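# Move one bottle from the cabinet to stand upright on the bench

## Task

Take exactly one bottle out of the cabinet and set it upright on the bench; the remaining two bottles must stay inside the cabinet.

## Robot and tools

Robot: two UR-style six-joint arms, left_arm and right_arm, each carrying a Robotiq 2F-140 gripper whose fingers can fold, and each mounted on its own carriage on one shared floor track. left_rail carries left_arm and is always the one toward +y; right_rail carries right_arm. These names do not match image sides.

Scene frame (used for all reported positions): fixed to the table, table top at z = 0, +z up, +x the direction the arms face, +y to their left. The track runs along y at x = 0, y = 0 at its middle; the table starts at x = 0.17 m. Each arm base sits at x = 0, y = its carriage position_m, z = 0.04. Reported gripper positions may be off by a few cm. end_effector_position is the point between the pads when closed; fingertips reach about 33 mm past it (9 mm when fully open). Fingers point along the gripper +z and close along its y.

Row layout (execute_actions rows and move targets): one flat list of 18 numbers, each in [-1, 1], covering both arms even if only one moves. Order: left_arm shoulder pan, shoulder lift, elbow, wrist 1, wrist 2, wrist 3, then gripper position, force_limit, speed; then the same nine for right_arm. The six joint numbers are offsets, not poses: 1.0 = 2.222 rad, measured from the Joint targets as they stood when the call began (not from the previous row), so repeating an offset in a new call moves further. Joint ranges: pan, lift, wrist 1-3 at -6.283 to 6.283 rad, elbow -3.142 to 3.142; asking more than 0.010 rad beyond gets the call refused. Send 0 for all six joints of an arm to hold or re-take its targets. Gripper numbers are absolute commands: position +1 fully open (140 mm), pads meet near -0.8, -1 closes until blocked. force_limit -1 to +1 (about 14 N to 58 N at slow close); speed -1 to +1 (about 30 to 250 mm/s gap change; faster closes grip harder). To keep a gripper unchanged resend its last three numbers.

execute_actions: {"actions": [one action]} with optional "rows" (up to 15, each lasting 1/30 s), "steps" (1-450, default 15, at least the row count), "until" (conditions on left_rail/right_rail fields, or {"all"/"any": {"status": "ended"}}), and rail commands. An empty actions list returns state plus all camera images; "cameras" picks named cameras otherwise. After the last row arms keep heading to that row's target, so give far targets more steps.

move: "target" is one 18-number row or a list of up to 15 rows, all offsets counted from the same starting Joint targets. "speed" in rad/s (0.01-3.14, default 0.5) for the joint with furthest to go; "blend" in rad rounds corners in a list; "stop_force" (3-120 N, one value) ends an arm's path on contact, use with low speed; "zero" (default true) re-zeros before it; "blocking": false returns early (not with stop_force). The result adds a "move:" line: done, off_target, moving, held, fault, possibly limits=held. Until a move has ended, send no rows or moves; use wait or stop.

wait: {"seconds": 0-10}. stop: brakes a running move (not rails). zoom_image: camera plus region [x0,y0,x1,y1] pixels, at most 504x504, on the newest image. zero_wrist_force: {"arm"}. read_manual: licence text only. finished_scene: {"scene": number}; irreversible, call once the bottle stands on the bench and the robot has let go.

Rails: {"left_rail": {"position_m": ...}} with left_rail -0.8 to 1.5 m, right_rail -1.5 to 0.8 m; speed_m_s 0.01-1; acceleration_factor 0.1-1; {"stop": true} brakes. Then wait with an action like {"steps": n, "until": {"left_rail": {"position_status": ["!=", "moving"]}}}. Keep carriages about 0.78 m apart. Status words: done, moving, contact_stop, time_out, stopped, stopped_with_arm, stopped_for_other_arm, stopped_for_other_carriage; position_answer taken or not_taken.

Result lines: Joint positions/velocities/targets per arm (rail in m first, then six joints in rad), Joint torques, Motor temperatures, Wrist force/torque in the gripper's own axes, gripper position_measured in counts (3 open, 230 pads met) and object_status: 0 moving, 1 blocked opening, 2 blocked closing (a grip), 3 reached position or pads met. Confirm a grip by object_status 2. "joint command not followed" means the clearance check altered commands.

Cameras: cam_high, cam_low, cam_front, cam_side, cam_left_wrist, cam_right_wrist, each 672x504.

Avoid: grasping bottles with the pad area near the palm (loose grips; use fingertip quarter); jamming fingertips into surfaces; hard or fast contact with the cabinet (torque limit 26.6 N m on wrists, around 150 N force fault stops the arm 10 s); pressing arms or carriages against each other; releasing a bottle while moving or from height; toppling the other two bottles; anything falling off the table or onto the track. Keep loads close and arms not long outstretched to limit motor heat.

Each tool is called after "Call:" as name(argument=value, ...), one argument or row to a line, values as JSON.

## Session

Call:
execute_actions(
  actions=[],
)

Scene clock: 0.00 s.
left_arm: end_effector_position=(+0.3456, +1.0316, +0.5800) position_measured=3 object_status=3 end_effector_quat_wxyz=(+0.000, +0.000, +1.000, +0.000) | right_arm: end_effector_position=(+0.3456, -1.0757, +0.5800) position_measured=3 object_status=3 end_effector_quat_wxyz=(+0.000, +0.000, +1.000, +0.000)
Joint positions: left_arm=[1.004 -0.316 -1.725 0.971 -0.816 -1.571 -0.316] | right_arm=[-1.103 -0.316 -1.725 0.971 -0.816 -1.571 -0.316]
Joint velocities: within noise
Joint torques (N m): no reading
Motor temperatures (°C): left_arm=[26 28 31 30 35 35] | right_arm=[27 25 27 34 30 33]
Wrist force (N): no reading
Wrist torque (N m): no reading
Wrist force, peak (N): no reading
Joint targets: left_arm=[1.004 -0.316 -1.725 0.971 -0.816 -1.571 -0.316] | right_arm=[-1.103 -0.316 -1.725 0.971 -0.816 -1.571 -0.316]
Tool commands: left_gripper/position=+1.0 left_gripper/force_limit=+1.0 left_gripper/speed=+1.0 right_gripper/position=+1.0 right_gripper/force_limit=+1.0 right_gripper/speed=+1.0
left_rail: position_m=1.004 position_status=done
right_rail: position_m=-1.103 position_status=done
camera_calibration:
cam_left_wrist: T_world_to_cam=[[0.0444588, 0.998882, -0.0160546, -1.01973], [0.92713, -0.0352689, 0.373075, -0.497713], [0.372092, -0.0314712, -0.927662, 0.58312], [0, 0, 0, 1]] pos_world=[0.289806, 1.01939, 0.710251]
cam_right_wrist: T_world_to_cam=[[-0.0341967, 0.999412, -0.00255586, 1.09366], [0.9365, 0.0329369, 0.349117, -0.48769], [0.348996, 0.00954509, -0.937076, 0.57911], [0, 0, 0, 1]] pos_world=[0.292015, -1.08248, 0.715726]

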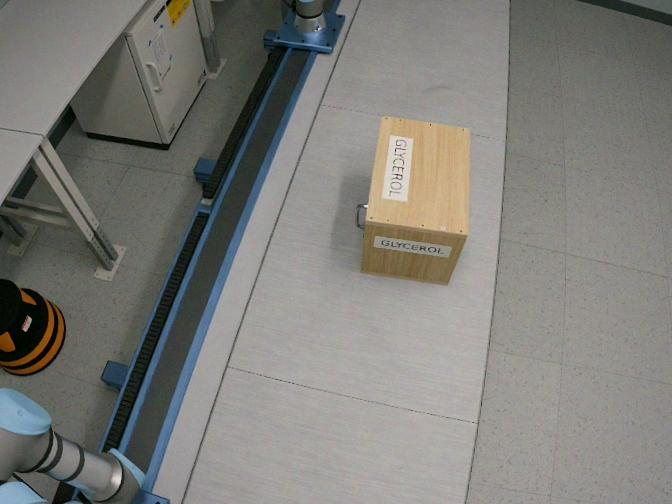

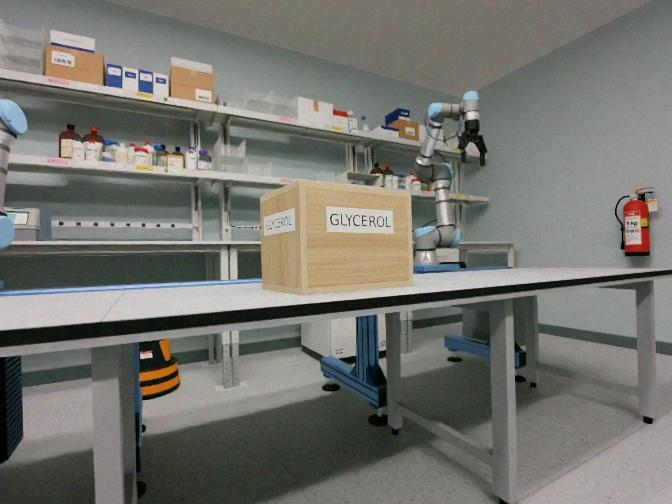

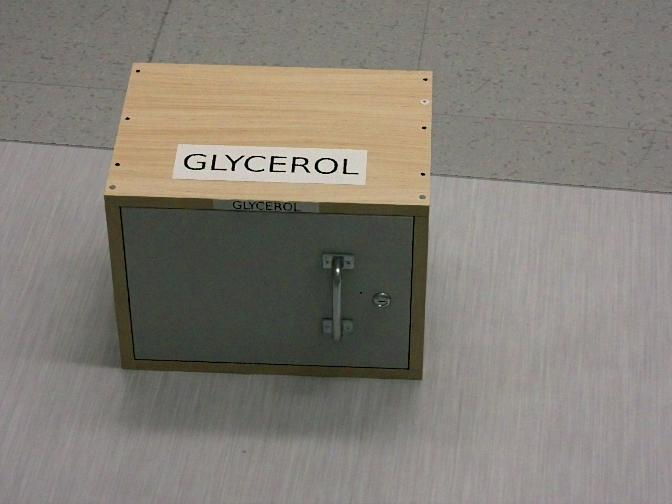

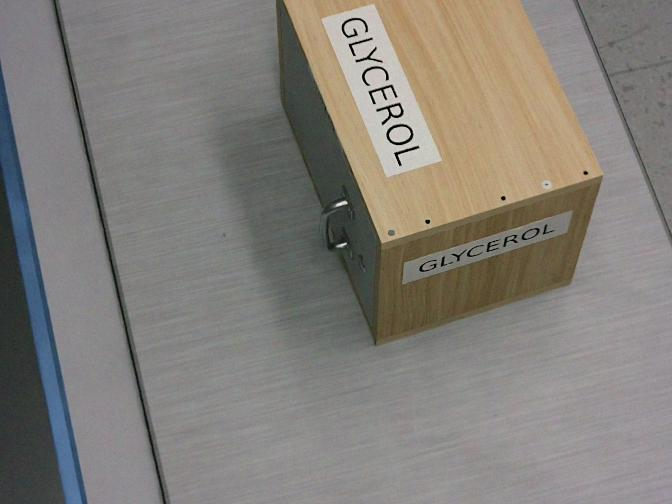

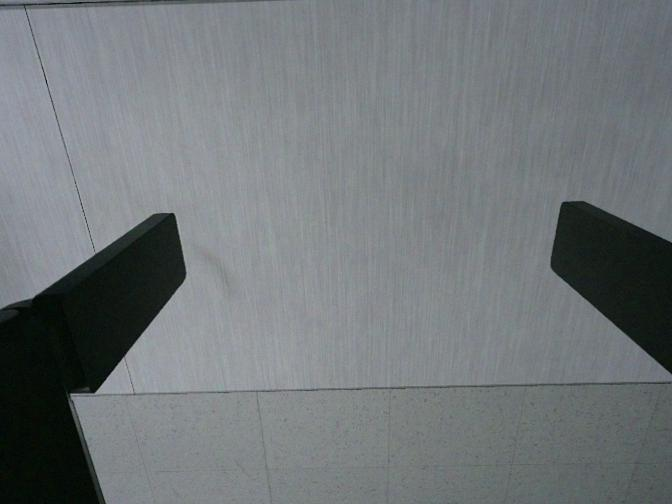

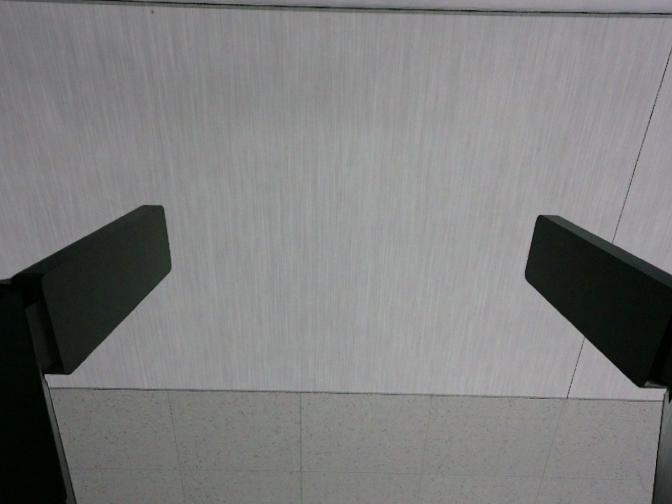

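Call:
move(
  target=[-0.6575,0.5342,0.0136,0.1588,0.5778,0.1422,-0.1,-1,0,0.4086,0.2658,0.5519,-0.1111,1.0,0.1422,-1,-1,-0.5],
  speed=1.0,
)

Call:
execute_actions(
  actions=[
    {"left_rail":{"position_m":0.65},"steps":90,"until":{"left_rail":{"position_status":["!=","moving"]}}},
  ],
  cameras=["cam_front","cam_side","cam_left_wrist"],
)

Scene clock: 32.40 s.
left_arm: end_effector_position=(+0.2942, +0.3015, +0.1458) position_measured=141 object_status=3 end_effector_quat_wxyz=(-0.028, +0.707, +0.029, +0.706) | right_arm: end_effector_position=(+0.2517, -0.4749, +0.1457) position_measured=232 object_status=3 end_effector_quat_wxyz=(+0.485, -0.514, -0.485, -0.515)
Joint positions: left_arm=[1.004 -1.777 -0.538 1.001 -0.463 -0.287 0] | right_arm=[-1.103 0.592 -1.135 2.197 -1.063 0.651 0]
Joint torques (N m): left_arm=[-13.67 -51.69 -8.43 2.13 1.43 2.07] | right_arm=[11.02 -26.18 -7.6 -2.97 2.2 1.47]
Wrist force (N): left_arm=[-0.4 -1.1 -2.5] | right_arm=[1.8 1.0 1.7]
Wrist torque (N m): left_arm=[-0.13 0.08 0.12] | right_arm=[0.11 -0.88 0.10]
Wrist force, peak (N): left_arm=[-2.3 -0.1 -4.9] | right_arm=[1.9 1.2 2.2]
Joint targets: left_arm=[1.004 -1.777 -0.538 1.001 -0.463 -0.287 0.000] | right_arm=[-1.103 0.592 -1.135 2.197 -1.063 0.651 0.000]
left_rail: position_m=1.004 position_status=done
right_rail: position_m=-1.103 position_status=done
move: done

Scene clock: 33.67 s.
left_arm: end_effector_position=(+0.2940, -0.0530, +0.1456) position_measured=141 object_status=3 end_effector_quat_wxyz=(-0.028, +0.707, +0.029, +0.706) | right_arm: end_effector_position=(+0.2516, -0.4749, +0.1456) position_measured=232 object_status=3 end_effector_quat_wxyz=(+0.485, -0.514, -0.485, -0.515)
Joint positions: left_arm=[0.65 -1.777 -0.538 1.001 -0.463 -0.287 0] | right_arm=[-1.103 0.592 -1.135 2.197 -1.063 0.651 0]
Joint torques (N m): left_arm=[-7 -63.49 -29.48 -0.02 -1.74 1.68] | right_arm=[11.18 -27.04 -5.82 -3 1.97 1.48]
Wrist force (N): left_arm=[-0.3 -1.0 -2.3] | right_arm=[1.8 1.1 1.9]
Wrist torque (N m): left_arm=[-0.09 0.06 0.12] | right_arm=[0.12 -0.87 0.11]
Wrist force, peak (N): left_arm=[-0.4 -4.0 -2.1] | right_arm=[2.0 1.1 2.2]
Joint targets: left_arm=[0.650 -1.777 -0.538 1.001 -0.463 -0.287 0.000] | right_arm=[-1.103 0.592 -1.135 2.197 -1.063 0.651 0.000]
Tool commands: left_gripper/position=-0.1 left_gripper/force_limit=-1.0 left_gripper/speed=+0.0 right_gripper/position=-1.0 right_gripper/force_limit=-1.0 right_gripper/speed=-0.5
left_rail: position_m=0.650 position_status=done
right_rail: position_m=-1.103 position_status=done
camera_calibration:
cam_left_wrist: T_world_to_cam=[[0.0965675, -0.994366, -0.0437173, -0.0579031], [-0.37484, 0.00435661, -0.927079, 0.248115], [0.922046, 0.105913, -0.372308, -0.0701049], [0, 0, 0, 1]] pos_world=[0.163235, -0.0512328, 0.20139]
Images, in order (width x height): cam_front 672x504, cam_side 672x504, cam_left_wrist 672x504.

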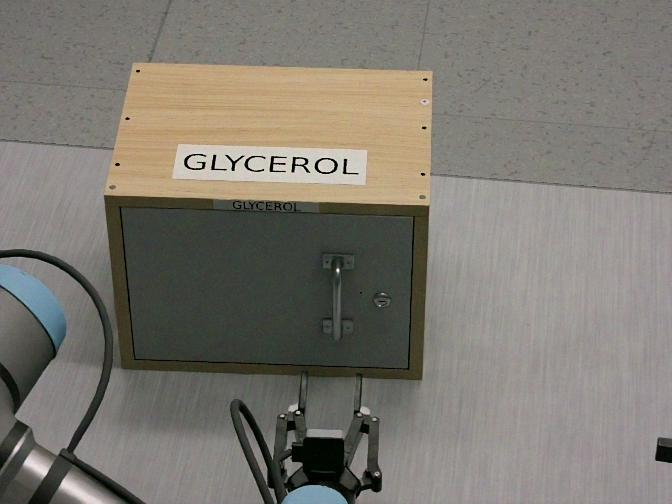

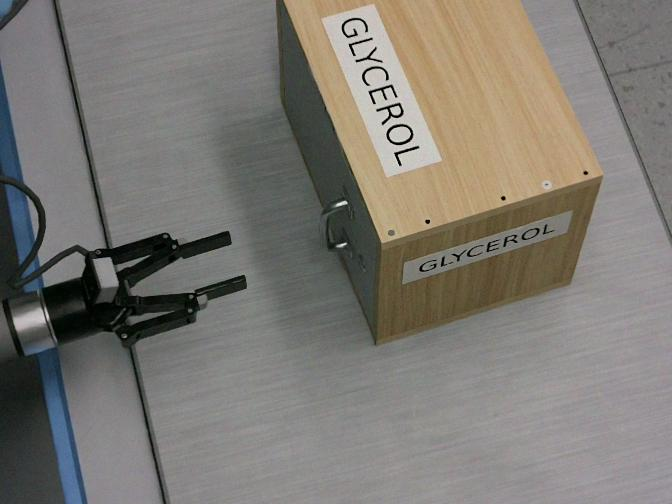

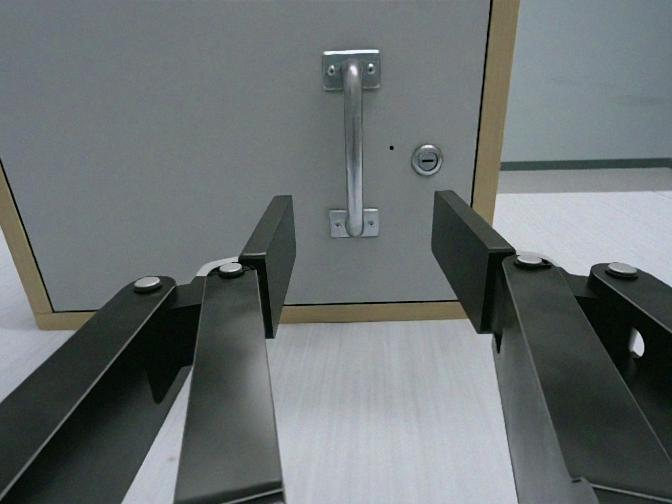

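Call:
move(
  target=[0.0803,-0.002,0.004,-0.002,0.0803,0,-0.1,-1,0,0,0,0,0,0,0,-1,-1,-0.5],
  speed=0.1,
  stop_force=10,
  cameras=["cam_left_wrist"],
)

Call:
execute_actions(
  actions=[
    {"rows":[[0,0,0,0,0,0,-1,0,-1,0,0,0,0,0,0,-1,-1,-0.5]],"steps":75},
  ],
  cameras=["cam_left_wrist"],
)

Scene clock: 47.33 s.
left_arm: end_effector_position=(+0.4236, -0.0425, +0.1457) position_measured=141 object_status=3 end_effector_quat_wxyz=(-0.028, +0.707, +0.029, +0.707) | right_arm: end_effector_position=(+0.2516, -0.4749, +0.1456) position_measured=232 object_status=3 end_effector_quat_wxyz=(+0.485, -0.514, -0.485, -0.515)
Joint positions: left_arm=[0.65 -1.599 -0.543 1.01 -0.468 -0.109 0] | right_arm=[-1.103 0.592 -1.135 2.197 -1.063 0.651 0]
Joint torques (N m): left_arm=[15.15 -75.58 -9.24 -1.16 1.51 0.78] | right_arm=[10.12 -27 -5.4 -2.96 2.01 1.21]
Wrist force (N): left_arm=[-0.3 -1.1 -2.4] | right_arm=[1.9 1.1 2.1]
Wrist torque (N m): left_arm=[-0.12 0.03 0.15] | right_arm=[0.13 -0.88 0.11]
Wrist force, peak (N): left_arm=[-0.5 -1.2 -3.0] | right_arm=[2.0 1.2 2.1]
Joint targets: left_arm=[0.650 -1.599 -0.543 1.010 -0.468 -0.109 0.000] | right_arm=[-1.103 0.592 -1.135 2.197 -1.063 0.651 0.000]
left_rail: position_m=0.650 position_status=done
right_rail: position_m=-1.103 position_status=done
move: done
camera_calibration:
cam_left_wrist: T_world_to_cam=[[0.0966056, -0.994367, -0.0436141, -0.0600946], [-0.37471, 0.00426094, -0.927132, 0.296673], [0.922095, 0.105909, -0.372188, -0.190613], [0, 0, 0, 1]] pos_world=[0.292735, -0.0408326, 0.20149]
Images, in order (width x height): cam_left_wrist 672x504.

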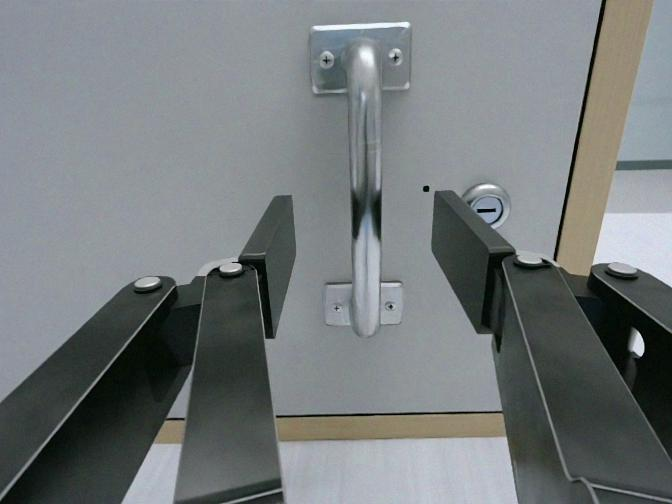

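Scene clock: 50.03 s.
left_arm: end_effector_position=(+0.4236, -0.0425, +0.1457) position_measured=215 object_status=2 end_effector_quat_wxyz=(-0.028, +0.707, +0.029, +0.707) | right_arm: end_effector_position=(+0.2516, -0.4749, +0.1456) position_measured=232 object_status=3 end_effector_quat_wxyz=(+0.485, -0.514, -0.485, -0.515)
Joint positions: left_arm=[0.65 -1.599 -0.543 1.01 -0.468 -0.109 0] | right_arm=[-1.103 0.592 -1.135 2.197 -1.063 0.651 0]
Joint torques (N m): left_arm=[15.94 -72.63 -7.84 2.33 -4.95 0.32] | right_arm=[11.05 -26.25 -5.89 -2.96 1.99 1.32]
Wrist force (N): left_arm=[-1.0 8.9 -6.6] | right_arm=[1.8 1.1 2.0]
Wrist torque (N m): left_arm=[-0.18 0.04 -0.01] | right_arm=[0.13 -0.87 0.11]
Wrist force, peak (N): left_arm=[-1.2 8.8 -6.8] | right_arm=[2.0 1.1 2.2]
Joint targets: left_arm=[0.650 -1.599 -0.543 1.010 -0.468 -0.109 0.000] | right_arm=[-1.103 0.592 -1.135 2.197 -1.063 0.651 0.000]
left_rail: position_m=0.650 position_status=done
right_rail: position_m=-1.103 position_status=done
camera_calibration:
cam_left_wrist: T_world_to_cam=[[0.0966056, -0.994367, -0.0436141, -0.0600946], [-0.37471, 0.00426094, -0.927132, 0.296673], [0.922095, 0.105909, -0.372188, -0.190613], [0, 0, 0, 1]] pos_world=[0.292735, -0.0408326, 0.20149]
Images, in order (width x height): cam_left_wrist 672x504.

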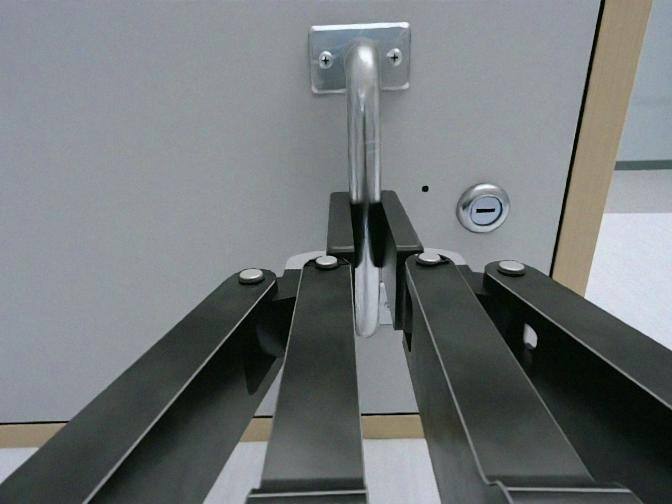

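Call:
move(
  target=[
    [-0.0235,-0.0505,0.1029,-0.0523,0.0325,0,-1,0,-1,0,0,0,0,0,0,-1,-1,-0.5],
    [-0.047,-0.0962,0.1955,-0.0993,0.0653,0,-1,0,-1,0,0,0,0,0,0,-1,-1,-0.5],
    [-0.0833,-0.1635,0.3308,-0.1673,0.1189,0,-1,0,-1,0,0,0,0,0,0,-1,-1,-0.5],
    [-0.1175,-0.2266,0.4562,-0.2296,0.1748,0,-1,0,-1,0,0,0,0,0,0,-1,-1,-0.5],
    [-0.1404,-0.2722,0.5456,-0.2734,0.2194,0,-1,0,-1,0,0,0,0,0,0,-1,-1,-0.5],
    [-0.159,-0.3171,0.6313,-0.3141,0.2683,0,-1,0,-1,0,0,0,0,0,0,-1,-1,-0.5],
  ],
  speed=[0.15,0.25,0.25,0.25,0.25,0.25],
  blend=0.04,
  stop_force=45,
  cameras=["cam_high","cam_front"],
)

Scene clock: 84.10 s.
left_arm: end_effector_position=(+0.2169, +0.0937, +0.1455) position_measured=215 object_status=2 end_effector_quat_wxyz=(+0.298, +0.641, -0.297, +0.641) | right_arm: end_effector_position=(+0.2516, -0.4749, +0.1456) position_measured=232 object_status=3 end_effector_quat_wxyz=(+0.485, -0.514, -0.485, -0.515)
Joint positions: left_arm=[0.65 -1.952 -1.247 2.412 -1.166 0.488 0] | right_arm=[-1.103 0.592 -1.135 2.197 -1.063 0.651 0]
Joint torques (N m): left_arm=[-10.95 -50.16 -3.91 -6.41 0.37 -1.22] | right_arm=[9.06 -27.77 -5.96 -2.94 1.92 1.42]
Wrist force (N): left_arm=[-25.7 3.0 -2.5] | right_arm=[1.8 1.0 1.8]
Wrist torque (N m): left_arm=[0.03 -0.17 -0.06] | right_arm=[0.12 -0.87 0.11]
Wrist force, peak (N): left_arm=[-28.2 1.4 -1.7] | right_arm=[2.0 1.1 2.2]
Joint targets: left_arm=[0.650 -1.952 -1.247 2.412 -1.166 0.488 0.000] | right_arm=[-1.103 0.592 -1.135 2.197 -1.063 0.651 0.000]
left_rail: position_m=0.650 position_status=done
right_rail: position_m=-1.103 position_status=done
move: done
Images, in order (width x height): cam_high 672x504, cam_front 672x504.

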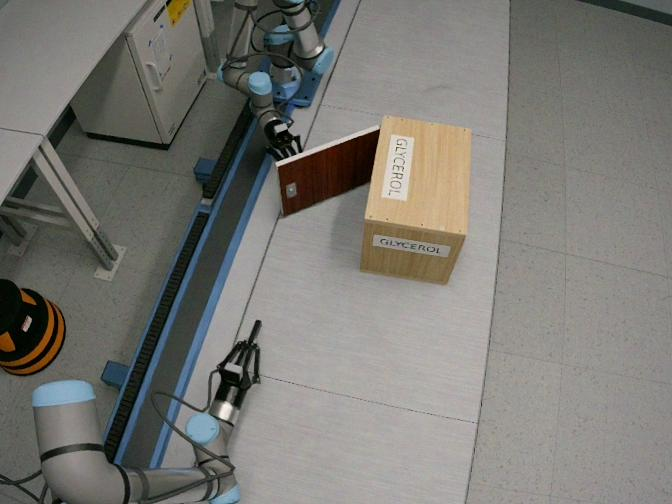

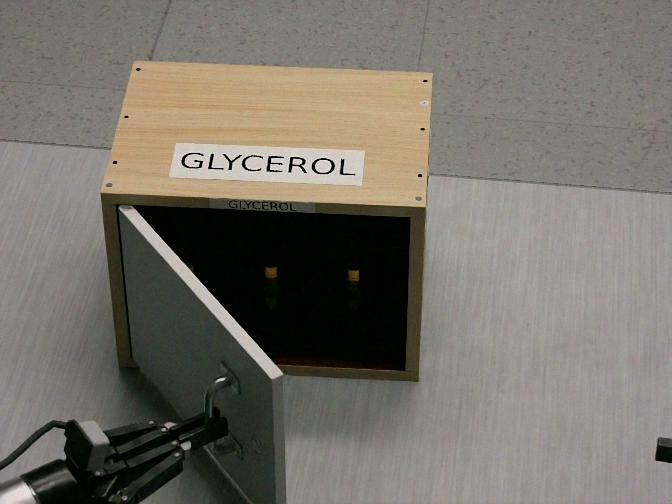

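Call:
execute_actions(
  actions=[
    {"rows":[[0,0,0,0,0,0,1,0,-0.5,0,0,0,0,0,0,-1,-1,-0.5]],"steps":60},
  ],
)

Call:
execute_actions(
  actions=[
    {"left_rail":{"position_m":1.3,"acceleration_factor":0.4},"right_rail":{"position_m":-0.68},"steps":120,"until":{"all":{"status":"ended"}}},
  ],
)

Call:
execute_actions(
  actions=[
    {"right_rail":{"position_m":-0.36,"speed_m_s":0.15,"acceleration_factor":0.3},"steps":150,"until":{"right_rail":{"position_status":["!=","moving"]}}},
  ],
  cameras=["cam_front","cam_high"],
)

Scene clock: 101.03 s.
left_arm: end_effector_position=(+0.2169, +0.0937, +0.1455) position_measured=3 object_status=3 end_effector_quat_wxyz=(+0.298, +0.641, -0.297, +0.641) | right_arm: end_effector_position=(+0.2516, -0.4749, +0.1456) position_measured=232 object_status=3 end_effector_quat_wxyz=(+0.485, -0.514, -0.485, -0.515)
Joint positions: left_arm=[0.65 -1.952 -1.247 2.412 -1.166 0.488 0] | right_arm=[-1.103 0.592 -1.135 2.197 -1.063 0.651 0]
Joint torques (N m): left_arm=[-9.45 -14.47 -4.19 -0.07 -0.33 -1.32] | right_arm=[9.79 -27.25 -5.54 -2.74 1.79 1.31]
Wrist force (N): left_arm=[0.7 -1.0 -3.6] | right_arm=[1.7 1.0 2.0]
Wrist torque (N m): left_arm=[-0.08 -0.16 0.14] | right_arm=[0.11 -0.87 0.10]
Wrist force, peak (N): left_arm=[-26.5 3.0 -2.2] | right_arm=[2.1 1.2 2.1]
Joint targets: left_arm=[0.650 -1.952 -1.247 2.412 -1.166 0.488 0.000] | right_arm=[-1.103 0.592 -1.135 2.197 -1.063 0.651 0.000]
left_rail: position_m=0.650 position_status=done
right_rail: position_m=-1.103 position_status=done

Scene clock: 103.27 s.
left_arm: end_effector_position=(+0.2169, +0.7437, +0.1455) position_measured=3 object_status=3 end_effector_quat_wxyz=(+0.298, +0.641, -0.297, +0.641) | right_arm: end_effector_position=(+0.2516, -0.0520, +0.1456) position_measured=232 object_status=3 end_effector_quat_wxyz=(+0.485, -0.514, -0.485, -0.515)
Joint positions: left_arm=[1.3 -1.952 -1.247 2.412 -1.166 0.488 0] | right_arm=[-0.68 0.592 -1.135 2.197 -1.063 0.651 0]
Joint torques (N m): left_arm=[-6.41 -36.93 -6.6 -2.63 -1.15 -1.55] | right_arm=[-11.01 -40.79 -15.54 -0.01 -0.94 1.44]
Wrist force (N): left_arm=[0.8 -1.0 -3.9] | right_arm=[1.8 1.1 1.9]
Wrist torque (N m): left_arm=[-0.10 -0.16 0.15] | right_arm=[0.13 -0.87 0.10]
Wrist force, peak (N): left_arm=[0.7 -1.8 -4.7] | right_arm=[1.8 1.0 4.4]
Joint targets: left_arm=[1.300 -1.952 -1.247 2.412 -1.166 0.488 0.000] | right_arm=[-0.680 0.592 -1.135 2.197 -1.063 0.651 0.000]
Tool commands: left_gripper/position=+1.0 left_gripper/force_limit=+0.0 left_gripper/speed=-0.5 right_gripper/position=-1.0 right_gripper/force_limit=-1.0 right_gripper/speed=-0.5
left_rail: position_m=1.300 position_status=done
right_rail: position_m=-0.680 position_status=done

Scene clock: 105.97 s.
left_arm: end_effector_position=(+0.2169, +0.7437, +0.1455) position_measured=3 object_status=3 end_effector_quat_wxyz=(+0.298, +0.641, -0.297, +0.641) | right_arm: end_effector_position=(+0.2516, +0.2680, +0.1456) position_measured=232 object_status=3 end_effector_quat_wxyz=(+0.485, -0.514, -0.485, -0.515)
Joint positions: left_arm=[1.3 -1.952 -1.247 2.412 -1.166 0.488 0] | right_arm=[-0.36 0.592 -1.135 2.197 -1.063 0.651 0]
Joint torques (N m): left_arm=[-3.01 -38.17 -7.68 -2.39 -1.25 -1.29] | right_arm=[8.87 -32.5 -14.79 -2.64 -1.06 1.27]
Wrist force (N): left_arm=[0.7 -1.1 -4.0] | right_arm=[1.3 1.2 0.5]
Wrist torque (N m): left_arm=[-0.11 -0.16 0.14] | right_arm=[0.11 -0.86 0.10]
Wrist force, peak (N): left_arm=[0.8 -1.2 -4.0] | right_arm=[2.1 3.0 -2.3]
Joint targets: left_arm=[1.300 -1.952 -1.247 2.412 -1.166 0.488 0.000] | right_arm=[-0.360 0.592 -1.135 2.197 -1.063 0.651 0.000]
Tool commands: left_gripper/position=+1.0 left_gripper/force_limit=+0.0 left_gripper/speed=-0.5 right_gripper/position=-1.0 right_gripper/force_limit=-1.0 right_gripper/speed=-0.5
left_rail: position_m=1.300 position_status=done
right_rail: position_m=-0.360 speed_m_s=0.15 position_status=done
Images, in order (width x height): cam_high 672x504, cam_front 672x504.

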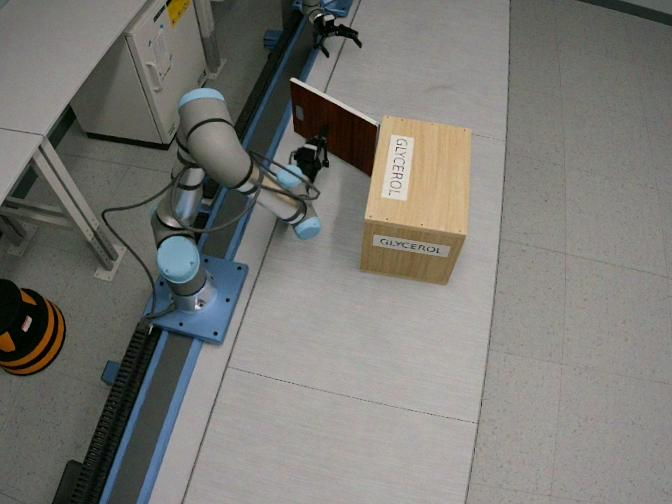

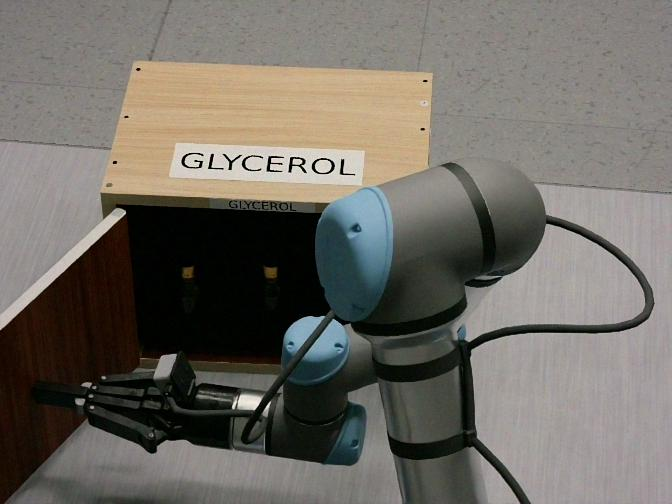

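Call:
execute_actions(
  actions=[
    {"right_rail":{"position_m":-1.1,"speed_m_s":0.8,"acceleration_factor":0.5},"steps":200,"until":{"right_rail":{"position_status":["!=","moving"]}}},
  ],
)

Call:
move(
  target=[0.1278,0.2079,-0.7228,0.5154,-0.2999,0,-0.1,-1,-0.5,0,0,0,0,0,0,-1,-1,-0.5],
  speed=0.9,
)

Call:
execute_actions(
  actions=[
    {"left_rail":{"position_m":0.72,"speed_m_s":0.8,"acceleration_factor":0.6},"steps":150,"until":{"left_rail":{"position_status":["!=","moving"]}}},
  ],
)

Call:
move(
  target=[0,0.1243,0.141,-0.2653,0,0,-0.1,-1,-0.5,0,0,0,0,0,0,-1,-1,-0.5],
  speed=0.4,
  cameras=["cam_front","cam_high","cam_left_wrist"],
)

Scene clock: 130.20 s.
left_arm: end_effector_position=(+0.2169, +0.7437, +0.1455) position_measured=3 object_status=3 end_effector_quat_wxyz=(+0.298, +0.641, -0.297, +0.641) | right_arm: end_effector_position=(+0.2516, -0.4720, +0.1456) position_measured=232 object_status=3 end_effector_quat_wxyz=(+0.485, -0.514, -0.485, -0.515)
Joint positions: left_arm=[1.3 -1.952 -1.247 2.412 -1.166 0.488 0] | right_arm=[-1.1 0.592 -1.135 2.197 -1.063 0.651 0]
Joint torques (N m): left_arm=[2.25 -38.28 -8.91 -2.65 -1.22 -1.38] | right_arm=[-8.15 -39.3 -13.12 -1.16 -0.25 1.21]
Wrist force (N): left_arm=[0.8 -1.1 -3.7] | right_arm=[1.6 1.1 2.0]
Wrist torque (N m): left_arm=[-0.12 -0.17 0.14] | right_arm=[0.11 -0.84 0.11]
Wrist force, peak (N): left_arm=[0.9 -1.0 -3.9] | right_arm=[1.8 0.8 4.1]
Joint targets: left_arm=[1.300 -1.952 -1.247 2.412 -1.166 0.488 0.000] | right_arm=[-1.100 0.592 -1.135 2.197 -1.063 0.651 0.000]
Tool commands: left_gripper/position=+1.0 left_gripper/force_limit=+0.0 left_gripper/speed=-0.5 right_gripper/position=-1.0 right_gripper/force_limit=-1.0 right_gripper/speed=-0.5
left_rail: position_m=1.300 position_status=done
right_rail: position_m=-1.100 speed_m_s=0.80 position_status=done

Scene clock: 132.83 s.
left_arm: end_effector_position=(+0.3756, +0.6231, +0.3950) position_measured=141 object_status=3 end_effector_quat_wxyz=(-0.029, +0.706, +0.029, +0.707) | right_arm: end_effector_position=(+0.2516, -0.4720, +0.1456) position_measured=232 object_status=3 end_effector_quat_wxyz=(+0.485, -0.514, -0.485, -0.515)
Joint positions: left_arm=[1.3 -1.668 -0.785 0.807 -0.021 -0.179 0] | right_arm=[-1.1 0.592 -1.135 2.197 -1.063 0.651 0]
Joint torques (N m): left_arm=[14.07 -46.55 -34.82 1.62 -1.75 -1.28] | right_arm=[-9.03 -39.71 -10.21 -0.09 0.17 1.1]
Wrist force (N): left_arm=[0.8 -1.3 -3.4] | right_arm=[1.6 1.2 2.0]
Wrist torque (N m): left_arm=[-0.17 -0.20 0.10] | right_arm=[0.15 -0.84 0.11]
Wrist force, peak (N): left_arm=[0.4 -1.8 -4.7] | right_arm=[1.9 1.2 2.2]
Joint targets: left_arm=[1.300 -1.668 -0.785 0.806 -0.020 -0.179 0.000] | right_arm=[-1.100 0.592 -1.135 2.197 -1.063 0.651 0.000]
left_rail: position_m=1.300 position_status=done
right_rail: position_m=-1.100 speed_m_s=0.80 position_status=done
move: done

Scene clock: 134.63 s.
left_arm: end_effector_position=(+0.3757, +0.0431, +0.3951) position_measured=141 object_status=3 end_effector_quat_wxyz=(-0.029, +0.706, +0.029, +0.707) | right_arm: end_effector_position=(+0.2516, -0.4720, +0.1456) position_measured=232 object_status=3 end_effector_quat_wxyz=(+0.485, -0.514, -0.485, -0.515)
Joint positions: left_arm=[0.72 -1.668 -0.785 0.806 -0.02 -0.179 0] | right_arm=[-1.1 0.592 -1.135 2.197 -1.063 0.651 0]
Joint torques (N m): left_arm=[9.16 -71.27 -29.56 -0.29 -0.23 -1.32] | right_arm=[-9.32 -39.45 -9.77 -0.22 0.48 1.18]
Wrist force (N): left_arm=[0.8 -1.2 -3.4] | right_arm=[1.7 1.0 1.9]
Wrist torque (N m): left_arm=[-0.13 -0.21 0.11] | right_arm=[0.11 -0.86 0.10]
Wrist force, peak (N): left_arm=[0.7 -3.0 -3.6] | right_arm=[2.0 1.0 2.2]
Joint targets: left_arm=[0.720 -1.668 -0.785 0.806 -0.020 -0.179 0.000] | right_arm=[-1.100 0.592 -1.135 2.197 -1.063 0.651 0.000]
Tool commands: left_gripper/position=-0.1 left_gripper/force_limit=-1.0 left_gripper/speed=-0.5 right_gripper/position=-1.0 right_gripper/force_limit=-1.0 right_gripper/speed=-0.5
left_rail: position_m=0.720 speed_m_s=0.80 position_status=done
right_rail: position_m=-1.100 speed_m_s=0.80 position_status=done

Scene clock: 136.80 s.
left_arm: end_effector_position=(+0.3757, +0.0433, +0.0854) position_measured=141 object_status=3 end_effector_quat_wxyz=(-0.029, +0.706, +0.029, +0.707) | right_arm: end_effector_position=(+0.2516, -0.4720, +0.1456) position_measured=232 object_status=3 end_effector_quat_wxyz=(+0.485, -0.514, -0.485, -0.515)
Joint positions: left_arm=[0.72 -1.668 -0.509 1.119 -0.61 -0.179 0] | right_arm=[-1.1 0.592 -1.135 2.197 -1.063 0.651 0]
Joint torques (N m): left_arm=[2.74 -50.62 -5.63 -1.11 1.22 -1.38] | right_arm=[-9.37 -38.69 -9.98 -0.25 0.9 1.15]
Wrist force (N): left_arm=[0.6 -1.2 -3.4] | right_arm=[1.9 1.1 1.9]
Wrist torque (N m): left_arm=[-0.15 -0.17 0.12] | right_arm=[0.13 -0.89 0.10]
Wrist force, peak (N): left_arm=[2.5 -1.7 -3.5] | right_arm=[2.1 1.1 2.0]
Joint targets: left_arm=[0.720 -1.668 -0.509 1.120 -0.610 -0.179 0.000] | right_arm=[-1.100 0.592 -1.135 2.197 -1.063 0.651 0.000]
left_rail: position_m=0.720 speed_m_s=0.80 position_status=done
right_rail: position_m=-1.100 speed_m_s=0.80 position_status=done
move: done
camera_calibration:
cam_left_wrist: T_world_to_cam=[[0.0975588, -0.994213, -0.0449686, 0.0270668], [-0.374658, 0.00517133, -0.927149, 0.222312], [0.922016, 0.107299, -0.371985, -0.178067], [0, 0, 0, 1]] pos_world=[0.244831, 0.044867, 0.141096]
Images, in order (width x height): cam_high 672x504, cam_front 672x504, cam_left_wrist 672x504.

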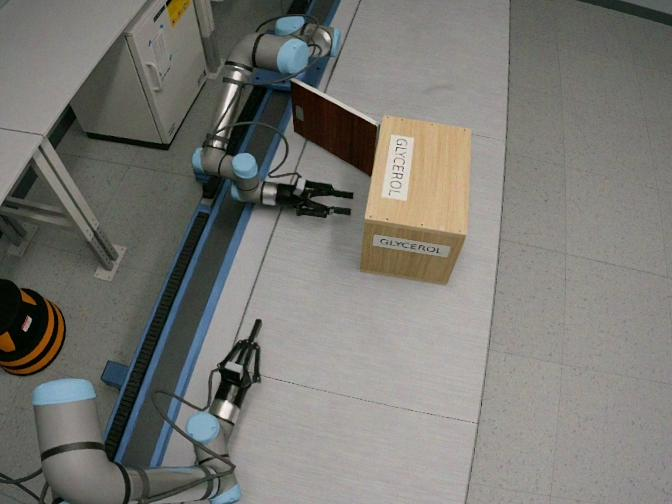

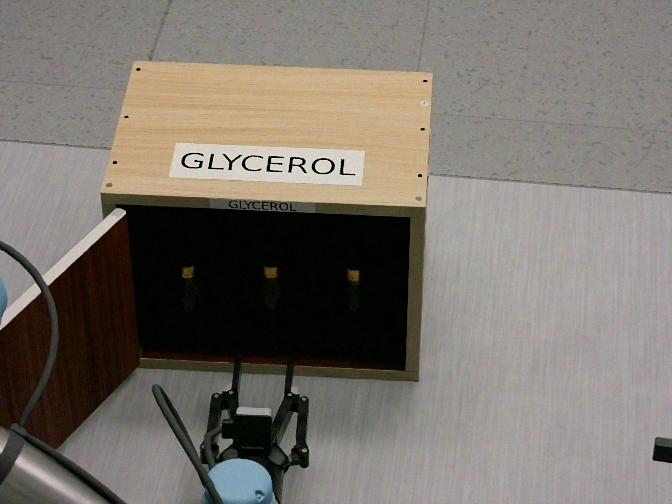

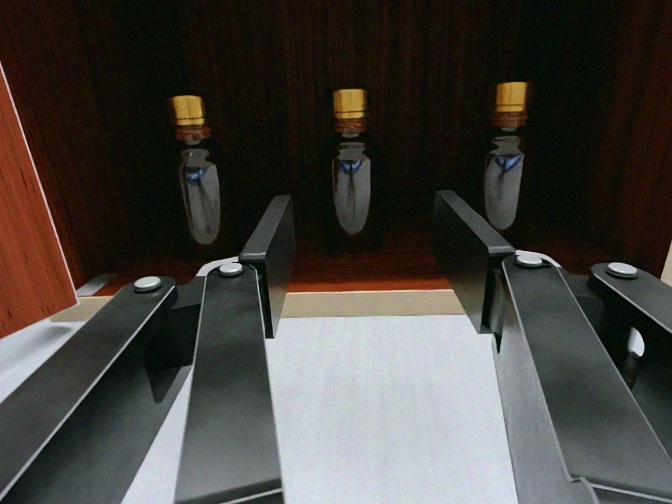

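Call:
move(
  target=[0.077,0.0117,-0.0253,0.0132,0.0774,0,-0.1,-1,-0.5,0,0,0,0,0,0,-1,-1,-0.5],
  speed=0.12,
  stop_force=6,
  cameras=["cam_left_wrist"],
)

Scene clock: 159.30 s.
left_arm: end_effector_position=(+0.4952, +0.0525, +0.0852) position_measured=141 object_status=3 end_effector_quat_wxyz=(-0.028, +0.707, +0.029, +0.707) | right_arm: end_effector_position=(+0.2516, -0.4720, +0.1456) position_measured=232 object_status=3 end_effector_quat_wxyz=(+0.485, -0.514, -0.485, -0.515)
Joint positions: left_arm=[0.72 -1.497 -0.483 1.063 -0.581 -0.007 0] | right_arm=[-1.1 0.592 -1.135 2.197 -1.063 0.651 0]
Joint torques (N m): left_arm=[13.84 -51.58 -31.39 1.26 1.54 -1.17] | right_arm=[-9 -38.36 -9.26 -0.34 1.64 1.07]
Wrist force (N): left_arm=[0.8 -1.4 -3.6] | right_arm=[1.8 1.2 2.0]
Wrist torque (N m): left_arm=[-0.18 -0.19 0.13] | right_arm=[0.14 -0.86 0.11]
Wrist force, peak (N): left_arm=[0.9 -1.1 -4.9] | right_arm=[1.9 1.3 2.1]
Joint targets: left_arm=[0.720 -1.497 -0.483 1.063 -0.581 -0.007 0.000] | right_arm=[-1.100 0.592 -1.135 2.197 -1.063 0.651 0.000]
left_rail: position_m=0.720 speed_m_s=0.80 position_status=done
right_rail: position_m=-1.100 speed_m_s=0.80 position_status=done
move: done
camera_calibration:
cam_left_wrist: T_world_to_cam=[[0.0966433, -0.994344, -0.0440472, 0.0249597], [-0.374659, 0.00465644, -0.927151, 0.266969], [0.922112, 0.106106, -0.37209, -0.289254], [0, 0, 0, 1]] pos_world=[0.364334, 0.0542668, 0.140992]
Images, in order (width x height): cam_left_wrist 672x504.

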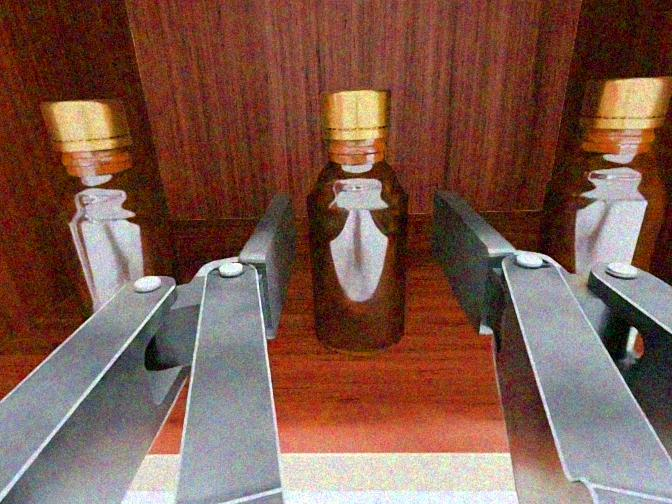

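Call:
move(
  target=[0.0051,0.0016,-0.0034,0.0018,0.0051,0,-0.1,-1,-0.5,0,0,0,0,0,0,-1,-1,-0.5],
  speed=0.06,
  stop_force=6,
)

Call:
execute_actions(
  actions=[
    {"rows":[[0,0,0,0,0,0,-1,-0.2,-1,0,0,0,0,0,0,-1,-1,-0.5]],"steps":55},
  ],
)

Call:
move(
  target=[0,-0.013,0.0005,0.0125,0,0,-1,-0.2,-1,0,0,0,0,0,0,-1,-1,-0.5],
  speed=0.06,
  cameras=["cam_left_wrist"],
)

Scene clock: 174.73 s.
left_arm: end_effector_position=(+0.5031, +0.0531, +0.0852) position_measured=141 object_status=3 end_effector_quat_wxyz=(-0.028, +0.707, +0.029, +0.707) | right_arm: end_effector_position=(+0.2516, -0.4720, +0.1456) position_measured=232 object_status=3 end_effector_quat_wxyz=(+0.485, -0.514, -0.485, -0.515)
Joint positions: left_arm=[0.72 -1.485 -0.48 1.056 -0.577 0.005 0] | right_arm=[-1.1 0.592 -1.135 2.197 -1.063 0.651 0]
Joint torques (N m): left_arm=[15.06 -51.96 -31.28 1.3 1.71 -1.34] | right_arm=[-8.94 -39.35 -10.03 -0.4 1.65 0.92]
Wrist force (N): left_arm=[0.7 -1.4 -3.7] | right_arm=[1.8 1.0 2.1]
Wrist torque (N m): left_arm=[-0.18 -0.19 0.13] | right_arm=[0.10 -0.87 0.11]
Wrist force, peak (N): left_arm=[0.7 -1.7 -4.0] | right_arm=[1.9 1.2 2.2]
Joint targets: left_arm=[0.720 -1.485 -0.480 1.056 -0.577 0.005 0.000] | right_arm=[-1.100 0.592 -1.135 2.197 -1.063 0.651 0.000]
left_rail: position_m=0.720 speed_m_s=0.80 position_status=done
right_rail: position_m=-1.100 speed_m_s=0.80 position_status=done
move: done

Scene clock: 176.77 s.
left_arm: end_effector_position=(+0.5031, +0.0531, +0.0852) position_measured=166 object_status=2 end_effector_quat_wxyz=(-0.028, +0.707, +0.029, +0.707) | right_arm: end_effector_position=(+0.2516, -0.4720, +0.1456) position_measured=232 object_status=3 end_effector_quat_wxyz=(+0.485, -0.514, -0.485, -0.515)
Joint positions: left_arm=[0.72 -1.485 -0.48 1.056 -0.577 0.005 0] | right_arm=[-1.1 0.592 -1.135 2.197 -1.063 0.651 0]
Joint torques (N m): left_arm=[11.63 -53.46 -29.19 -0.73 0.16 -1.13] | right_arm=[-8.89 -39.44 -10.69 -0.31 1.66 0.82]
Wrist force (N): left_arm=[1.1 -1.5 -4.2] | right_arm=[1.8 1.2 2.1]
Wrist torque (N m): left_arm=[-0.19 -0.19 0.11] | right_arm=[0.15 -0.87 0.11]
Wrist force, peak (N): left_arm=[1.1 -1.5 -4.4] | right_arm=[1.9 1.1 2.2]
Joint targets: left_arm=[0.720 -1.485 -0.480 1.056 -0.577 0.005 0.000] | right_arm=[-1.100 0.592 -1.135 2.197 -1.063 0.651 0.000]
left_rail: position_m=0.720 speed_m_s=0.80 position_status=done
right_rail: position_m=-1.100 speed_m_s=0.80 position_status=done

Scene clock: 177.67 s.
left_arm: end_effector_position=(+0.5031, +0.0531, +0.1050) position_measured=166 object_status=2 end_effector_quat_wxyz=(-0.028, +0.707, +0.029, +0.707) | right_arm: end_effector_position=(+0.2516, -0.4720, +0.1456) position_measured=232 object_status=3 end_effector_quat_wxyz=(+0.485, -0.514, -0.485, -0.515)
Joint positions: left_arm=[0.72 -1.485 -0.508 1.057 -0.549 0.005 0] | right_arm=[-1.1 0.592 -1.135 2.197 -1.063 0.651 0]
Joint torques (N m): left_arm=[10.71 -77.99 -8.39 1.46 -0.97 -1.19] | right_arm=[-8.77 -39.57 -9.7 -0.32 1.65 0.91]
Wrist force (N): left_arm=[-1.9 -1.6 -3.8] | right_arm=[1.6 1.1 2.2]
Wrist torque (N m): left_arm=[-0.24 -0.27 0.13] | right_arm=[0.13 -0.83 0.11]
Wrist force, peak (N): left_arm=[-2.6 -1.3 -3.8] | right_arm=[2.0 1.1 2.1]
Joint targets: left_arm=[0.720 -1.485 -0.509 1.057 -0.549 0.005 0.000] | right_arm=[-1.100 0.592 -1.135 2.197 -1.063 0.651 0.000]
left_rail: position_m=0.720 speed_m_s=0.80 position_status=done
right_rail: position_m=-1.100 speed_m_s=0.80 position_status=done
move: done
camera_calibration:
cam_left_wrist: T_world_to_cam=[[0.0966433, -0.994344, -0.0440472, 0.0256553], [-0.374659, 0.00465644, -0.927151, 0.288321], [0.922112, 0.106106, -0.37209, -0.289327], [0, 0, 0, 1]] pos_world=[0.372334, 0.0548668, 0.160792]
Images, in order (width x height): cam_left_wrist 672x504.

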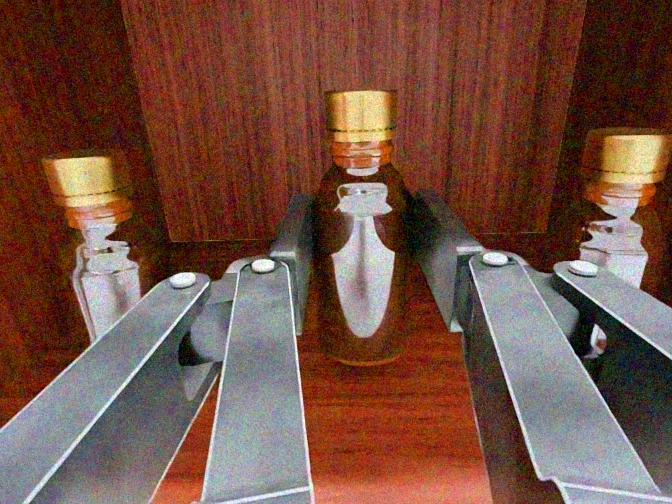

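Call:
move(
  target=[
    [-0.0515,-0.0111,0.0235,-0.0124,-0.0515,0,-1,-0.2,-1,0,0,0,0,0,0,-1,-1,-0.5],
    [-0.1025,-0.013,0.0275,-0.0144,-0.1025,0,-1,-0.2,-1,0,0,0,0,0,0,-1,-1,-0.5],
    [-0.1025,-0.013,0.0275,-0.0144,0.474,0,-1,-0.2,-1,0,0,0,0,0,0,-1,-1,-0.5],
    [0.0059,-0.0195,0.041,-0.0215,0.5823,0,-1,-0.2,-1,0,0,0,0,0,0,-1,-1,-0.5],
  ],
  speed=[0.2,0.3,0.6,0.35],
  blend=[0.05,0.05,0.05,0],
)

Call:
move(
  target=[0,0.0255,-0.0018,-0.0237,0,0,-1,-0.2,-1,0,0,0,0,0,0,-1,-1,-0.5],
  speed=0.03,
  stop_force=6,
  cameras=["cam_left_wrist","cam_front","cam_high"],
)

Scene clock: 203.70 s.
left_arm: end_effector_position=(+0.3127, -0.2401, +0.1055) position_measured=166 object_status=2 end_effector_quat_wxyz=(+0.399, +0.584, -0.399, +0.584) | right_arm: end_effector_position=(+0.2516, -0.4720, +0.1456) position_measured=232 object_status=3 end_effector_quat_wxyz=(+0.485, -0.514, -0.485, -0.515)
Joint positions: left_arm=[0.72 -1.473 -0.552 1.148 -0.597 1.298 0] | right_arm=[-1.1 0.592 -1.135 2.197 -1.063 0.651 0]
Joint torques (N m): left_arm=[15.07 -79.14 -11.26 -5 1.7 -1.25] | right_arm=[-8.18 -39.86 -9.78 -0.21 1.66 0.79]
Wrist force (N): left_arm=[-2.0 -1.1 -3.7] | right_arm=[2.0 1.1 2.1]
Wrist torque (N m): left_arm=[-0.13 -0.25 0.12] | right_arm=[0.12 -0.90 0.11]
Wrist force, peak (N): left_arm=[-2.1 -2.1 -5.2] | right_arm=[2.1 1.1 2.2]
Joint targets: left_arm=[0.720 -1.472 -0.552 1.148 -0.597 1.298 0.000] | right_arm=[-1.100 0.592 -1.135 2.197 -1.063 0.651 0.000]
left_rail: position_m=0.720 speed_m_s=0.80 position_status=done
right_rail: position_m=-1.100 speed_m_s=0.80 position_status=done
move: done

Scene clock: 206.70 s.
left_arm: end_effector_position=(+0.3129, -0.2401, +0.0694) position_measured=166 object_status=2 end_effector_quat_wxyz=(+0.399, +0.584, -0.399, +0.584) | right_arm: end_effector_position=(+0.2516, -0.4720, +0.1456) position_measured=232 object_status=3 end_effector_quat_wxyz=(+0.485, -0.514, -0.485, -0.515)
Joint positions: left_arm=[0.72 -1.472 -0.497 1.144 -0.647 1.298 0] | right_arm=[-1.1 0.592 -1.135 2.197 -1.063 0.651 0]
Joint torques (N m): left_arm=[13.93 -74.9 -8.16 -1.57 1.26 -1.15] | right_arm=[-8.28 -40.03 -9.39 -0.36 1.66 0.67]
Wrist force (N): left_arm=[3.9 -1.0 -6.4] | right_arm=[1.9 1.1 2.0]
Wrist torque (N m): left_arm=[-0.12 -0.21 0.14] | right_arm=[0.13 -0.89 0.11]
Wrist force, peak (N): left_arm=[9.1 -1.3 -8.7] | right_arm=[1.9 1.2 2.2]
Joint targets: left_arm=[0.720 -1.472 -0.497 1.144 -0.647 1.298 0.000] | right_arm=[-1.100 0.592 -1.135 2.197 -1.063 0.651 0.000]
left_rail: position_m=0.720 speed_m_s=0.80 position_status=done
right_rail: position_m=-1.100 speed_m_s=0.80 position_status=done
move: contact (left_arm)
camera_calibration:
cam_left_wrist: T_world_to_cam=[[-0.925151, -0.377014, -0.0442251, 0.218823], [-0.102384, 0.360017, -0.927311, 0.185495], [0.365531, -0.853375, -0.37167, -0.152272], [0, 0, 0, 1]] pos_world=[0.277097, -0.114227, 0.125094]
Images, in order (width x height): cam_high 672x504, cam_front 672x504, cam_left_wrist 672x504.

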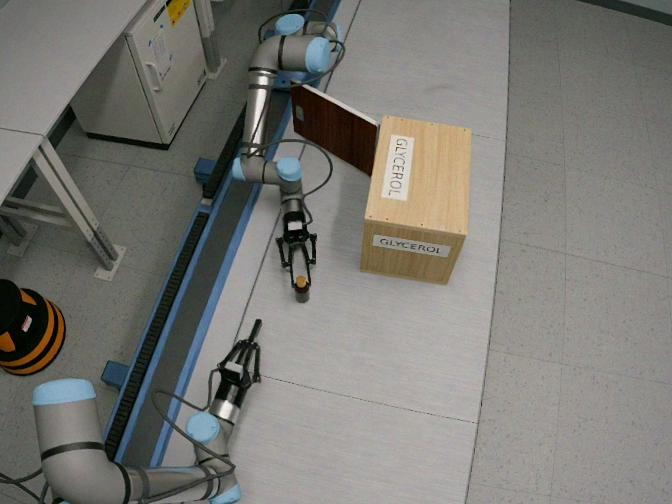

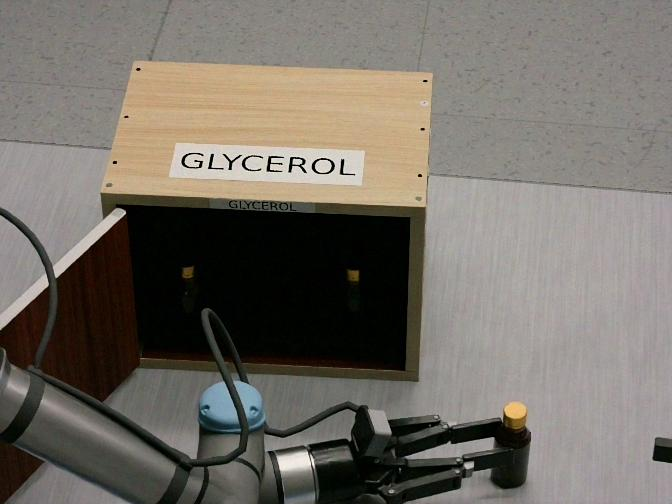

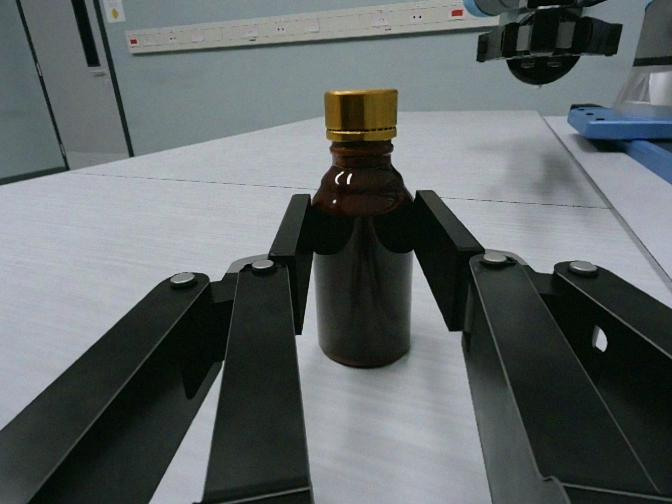

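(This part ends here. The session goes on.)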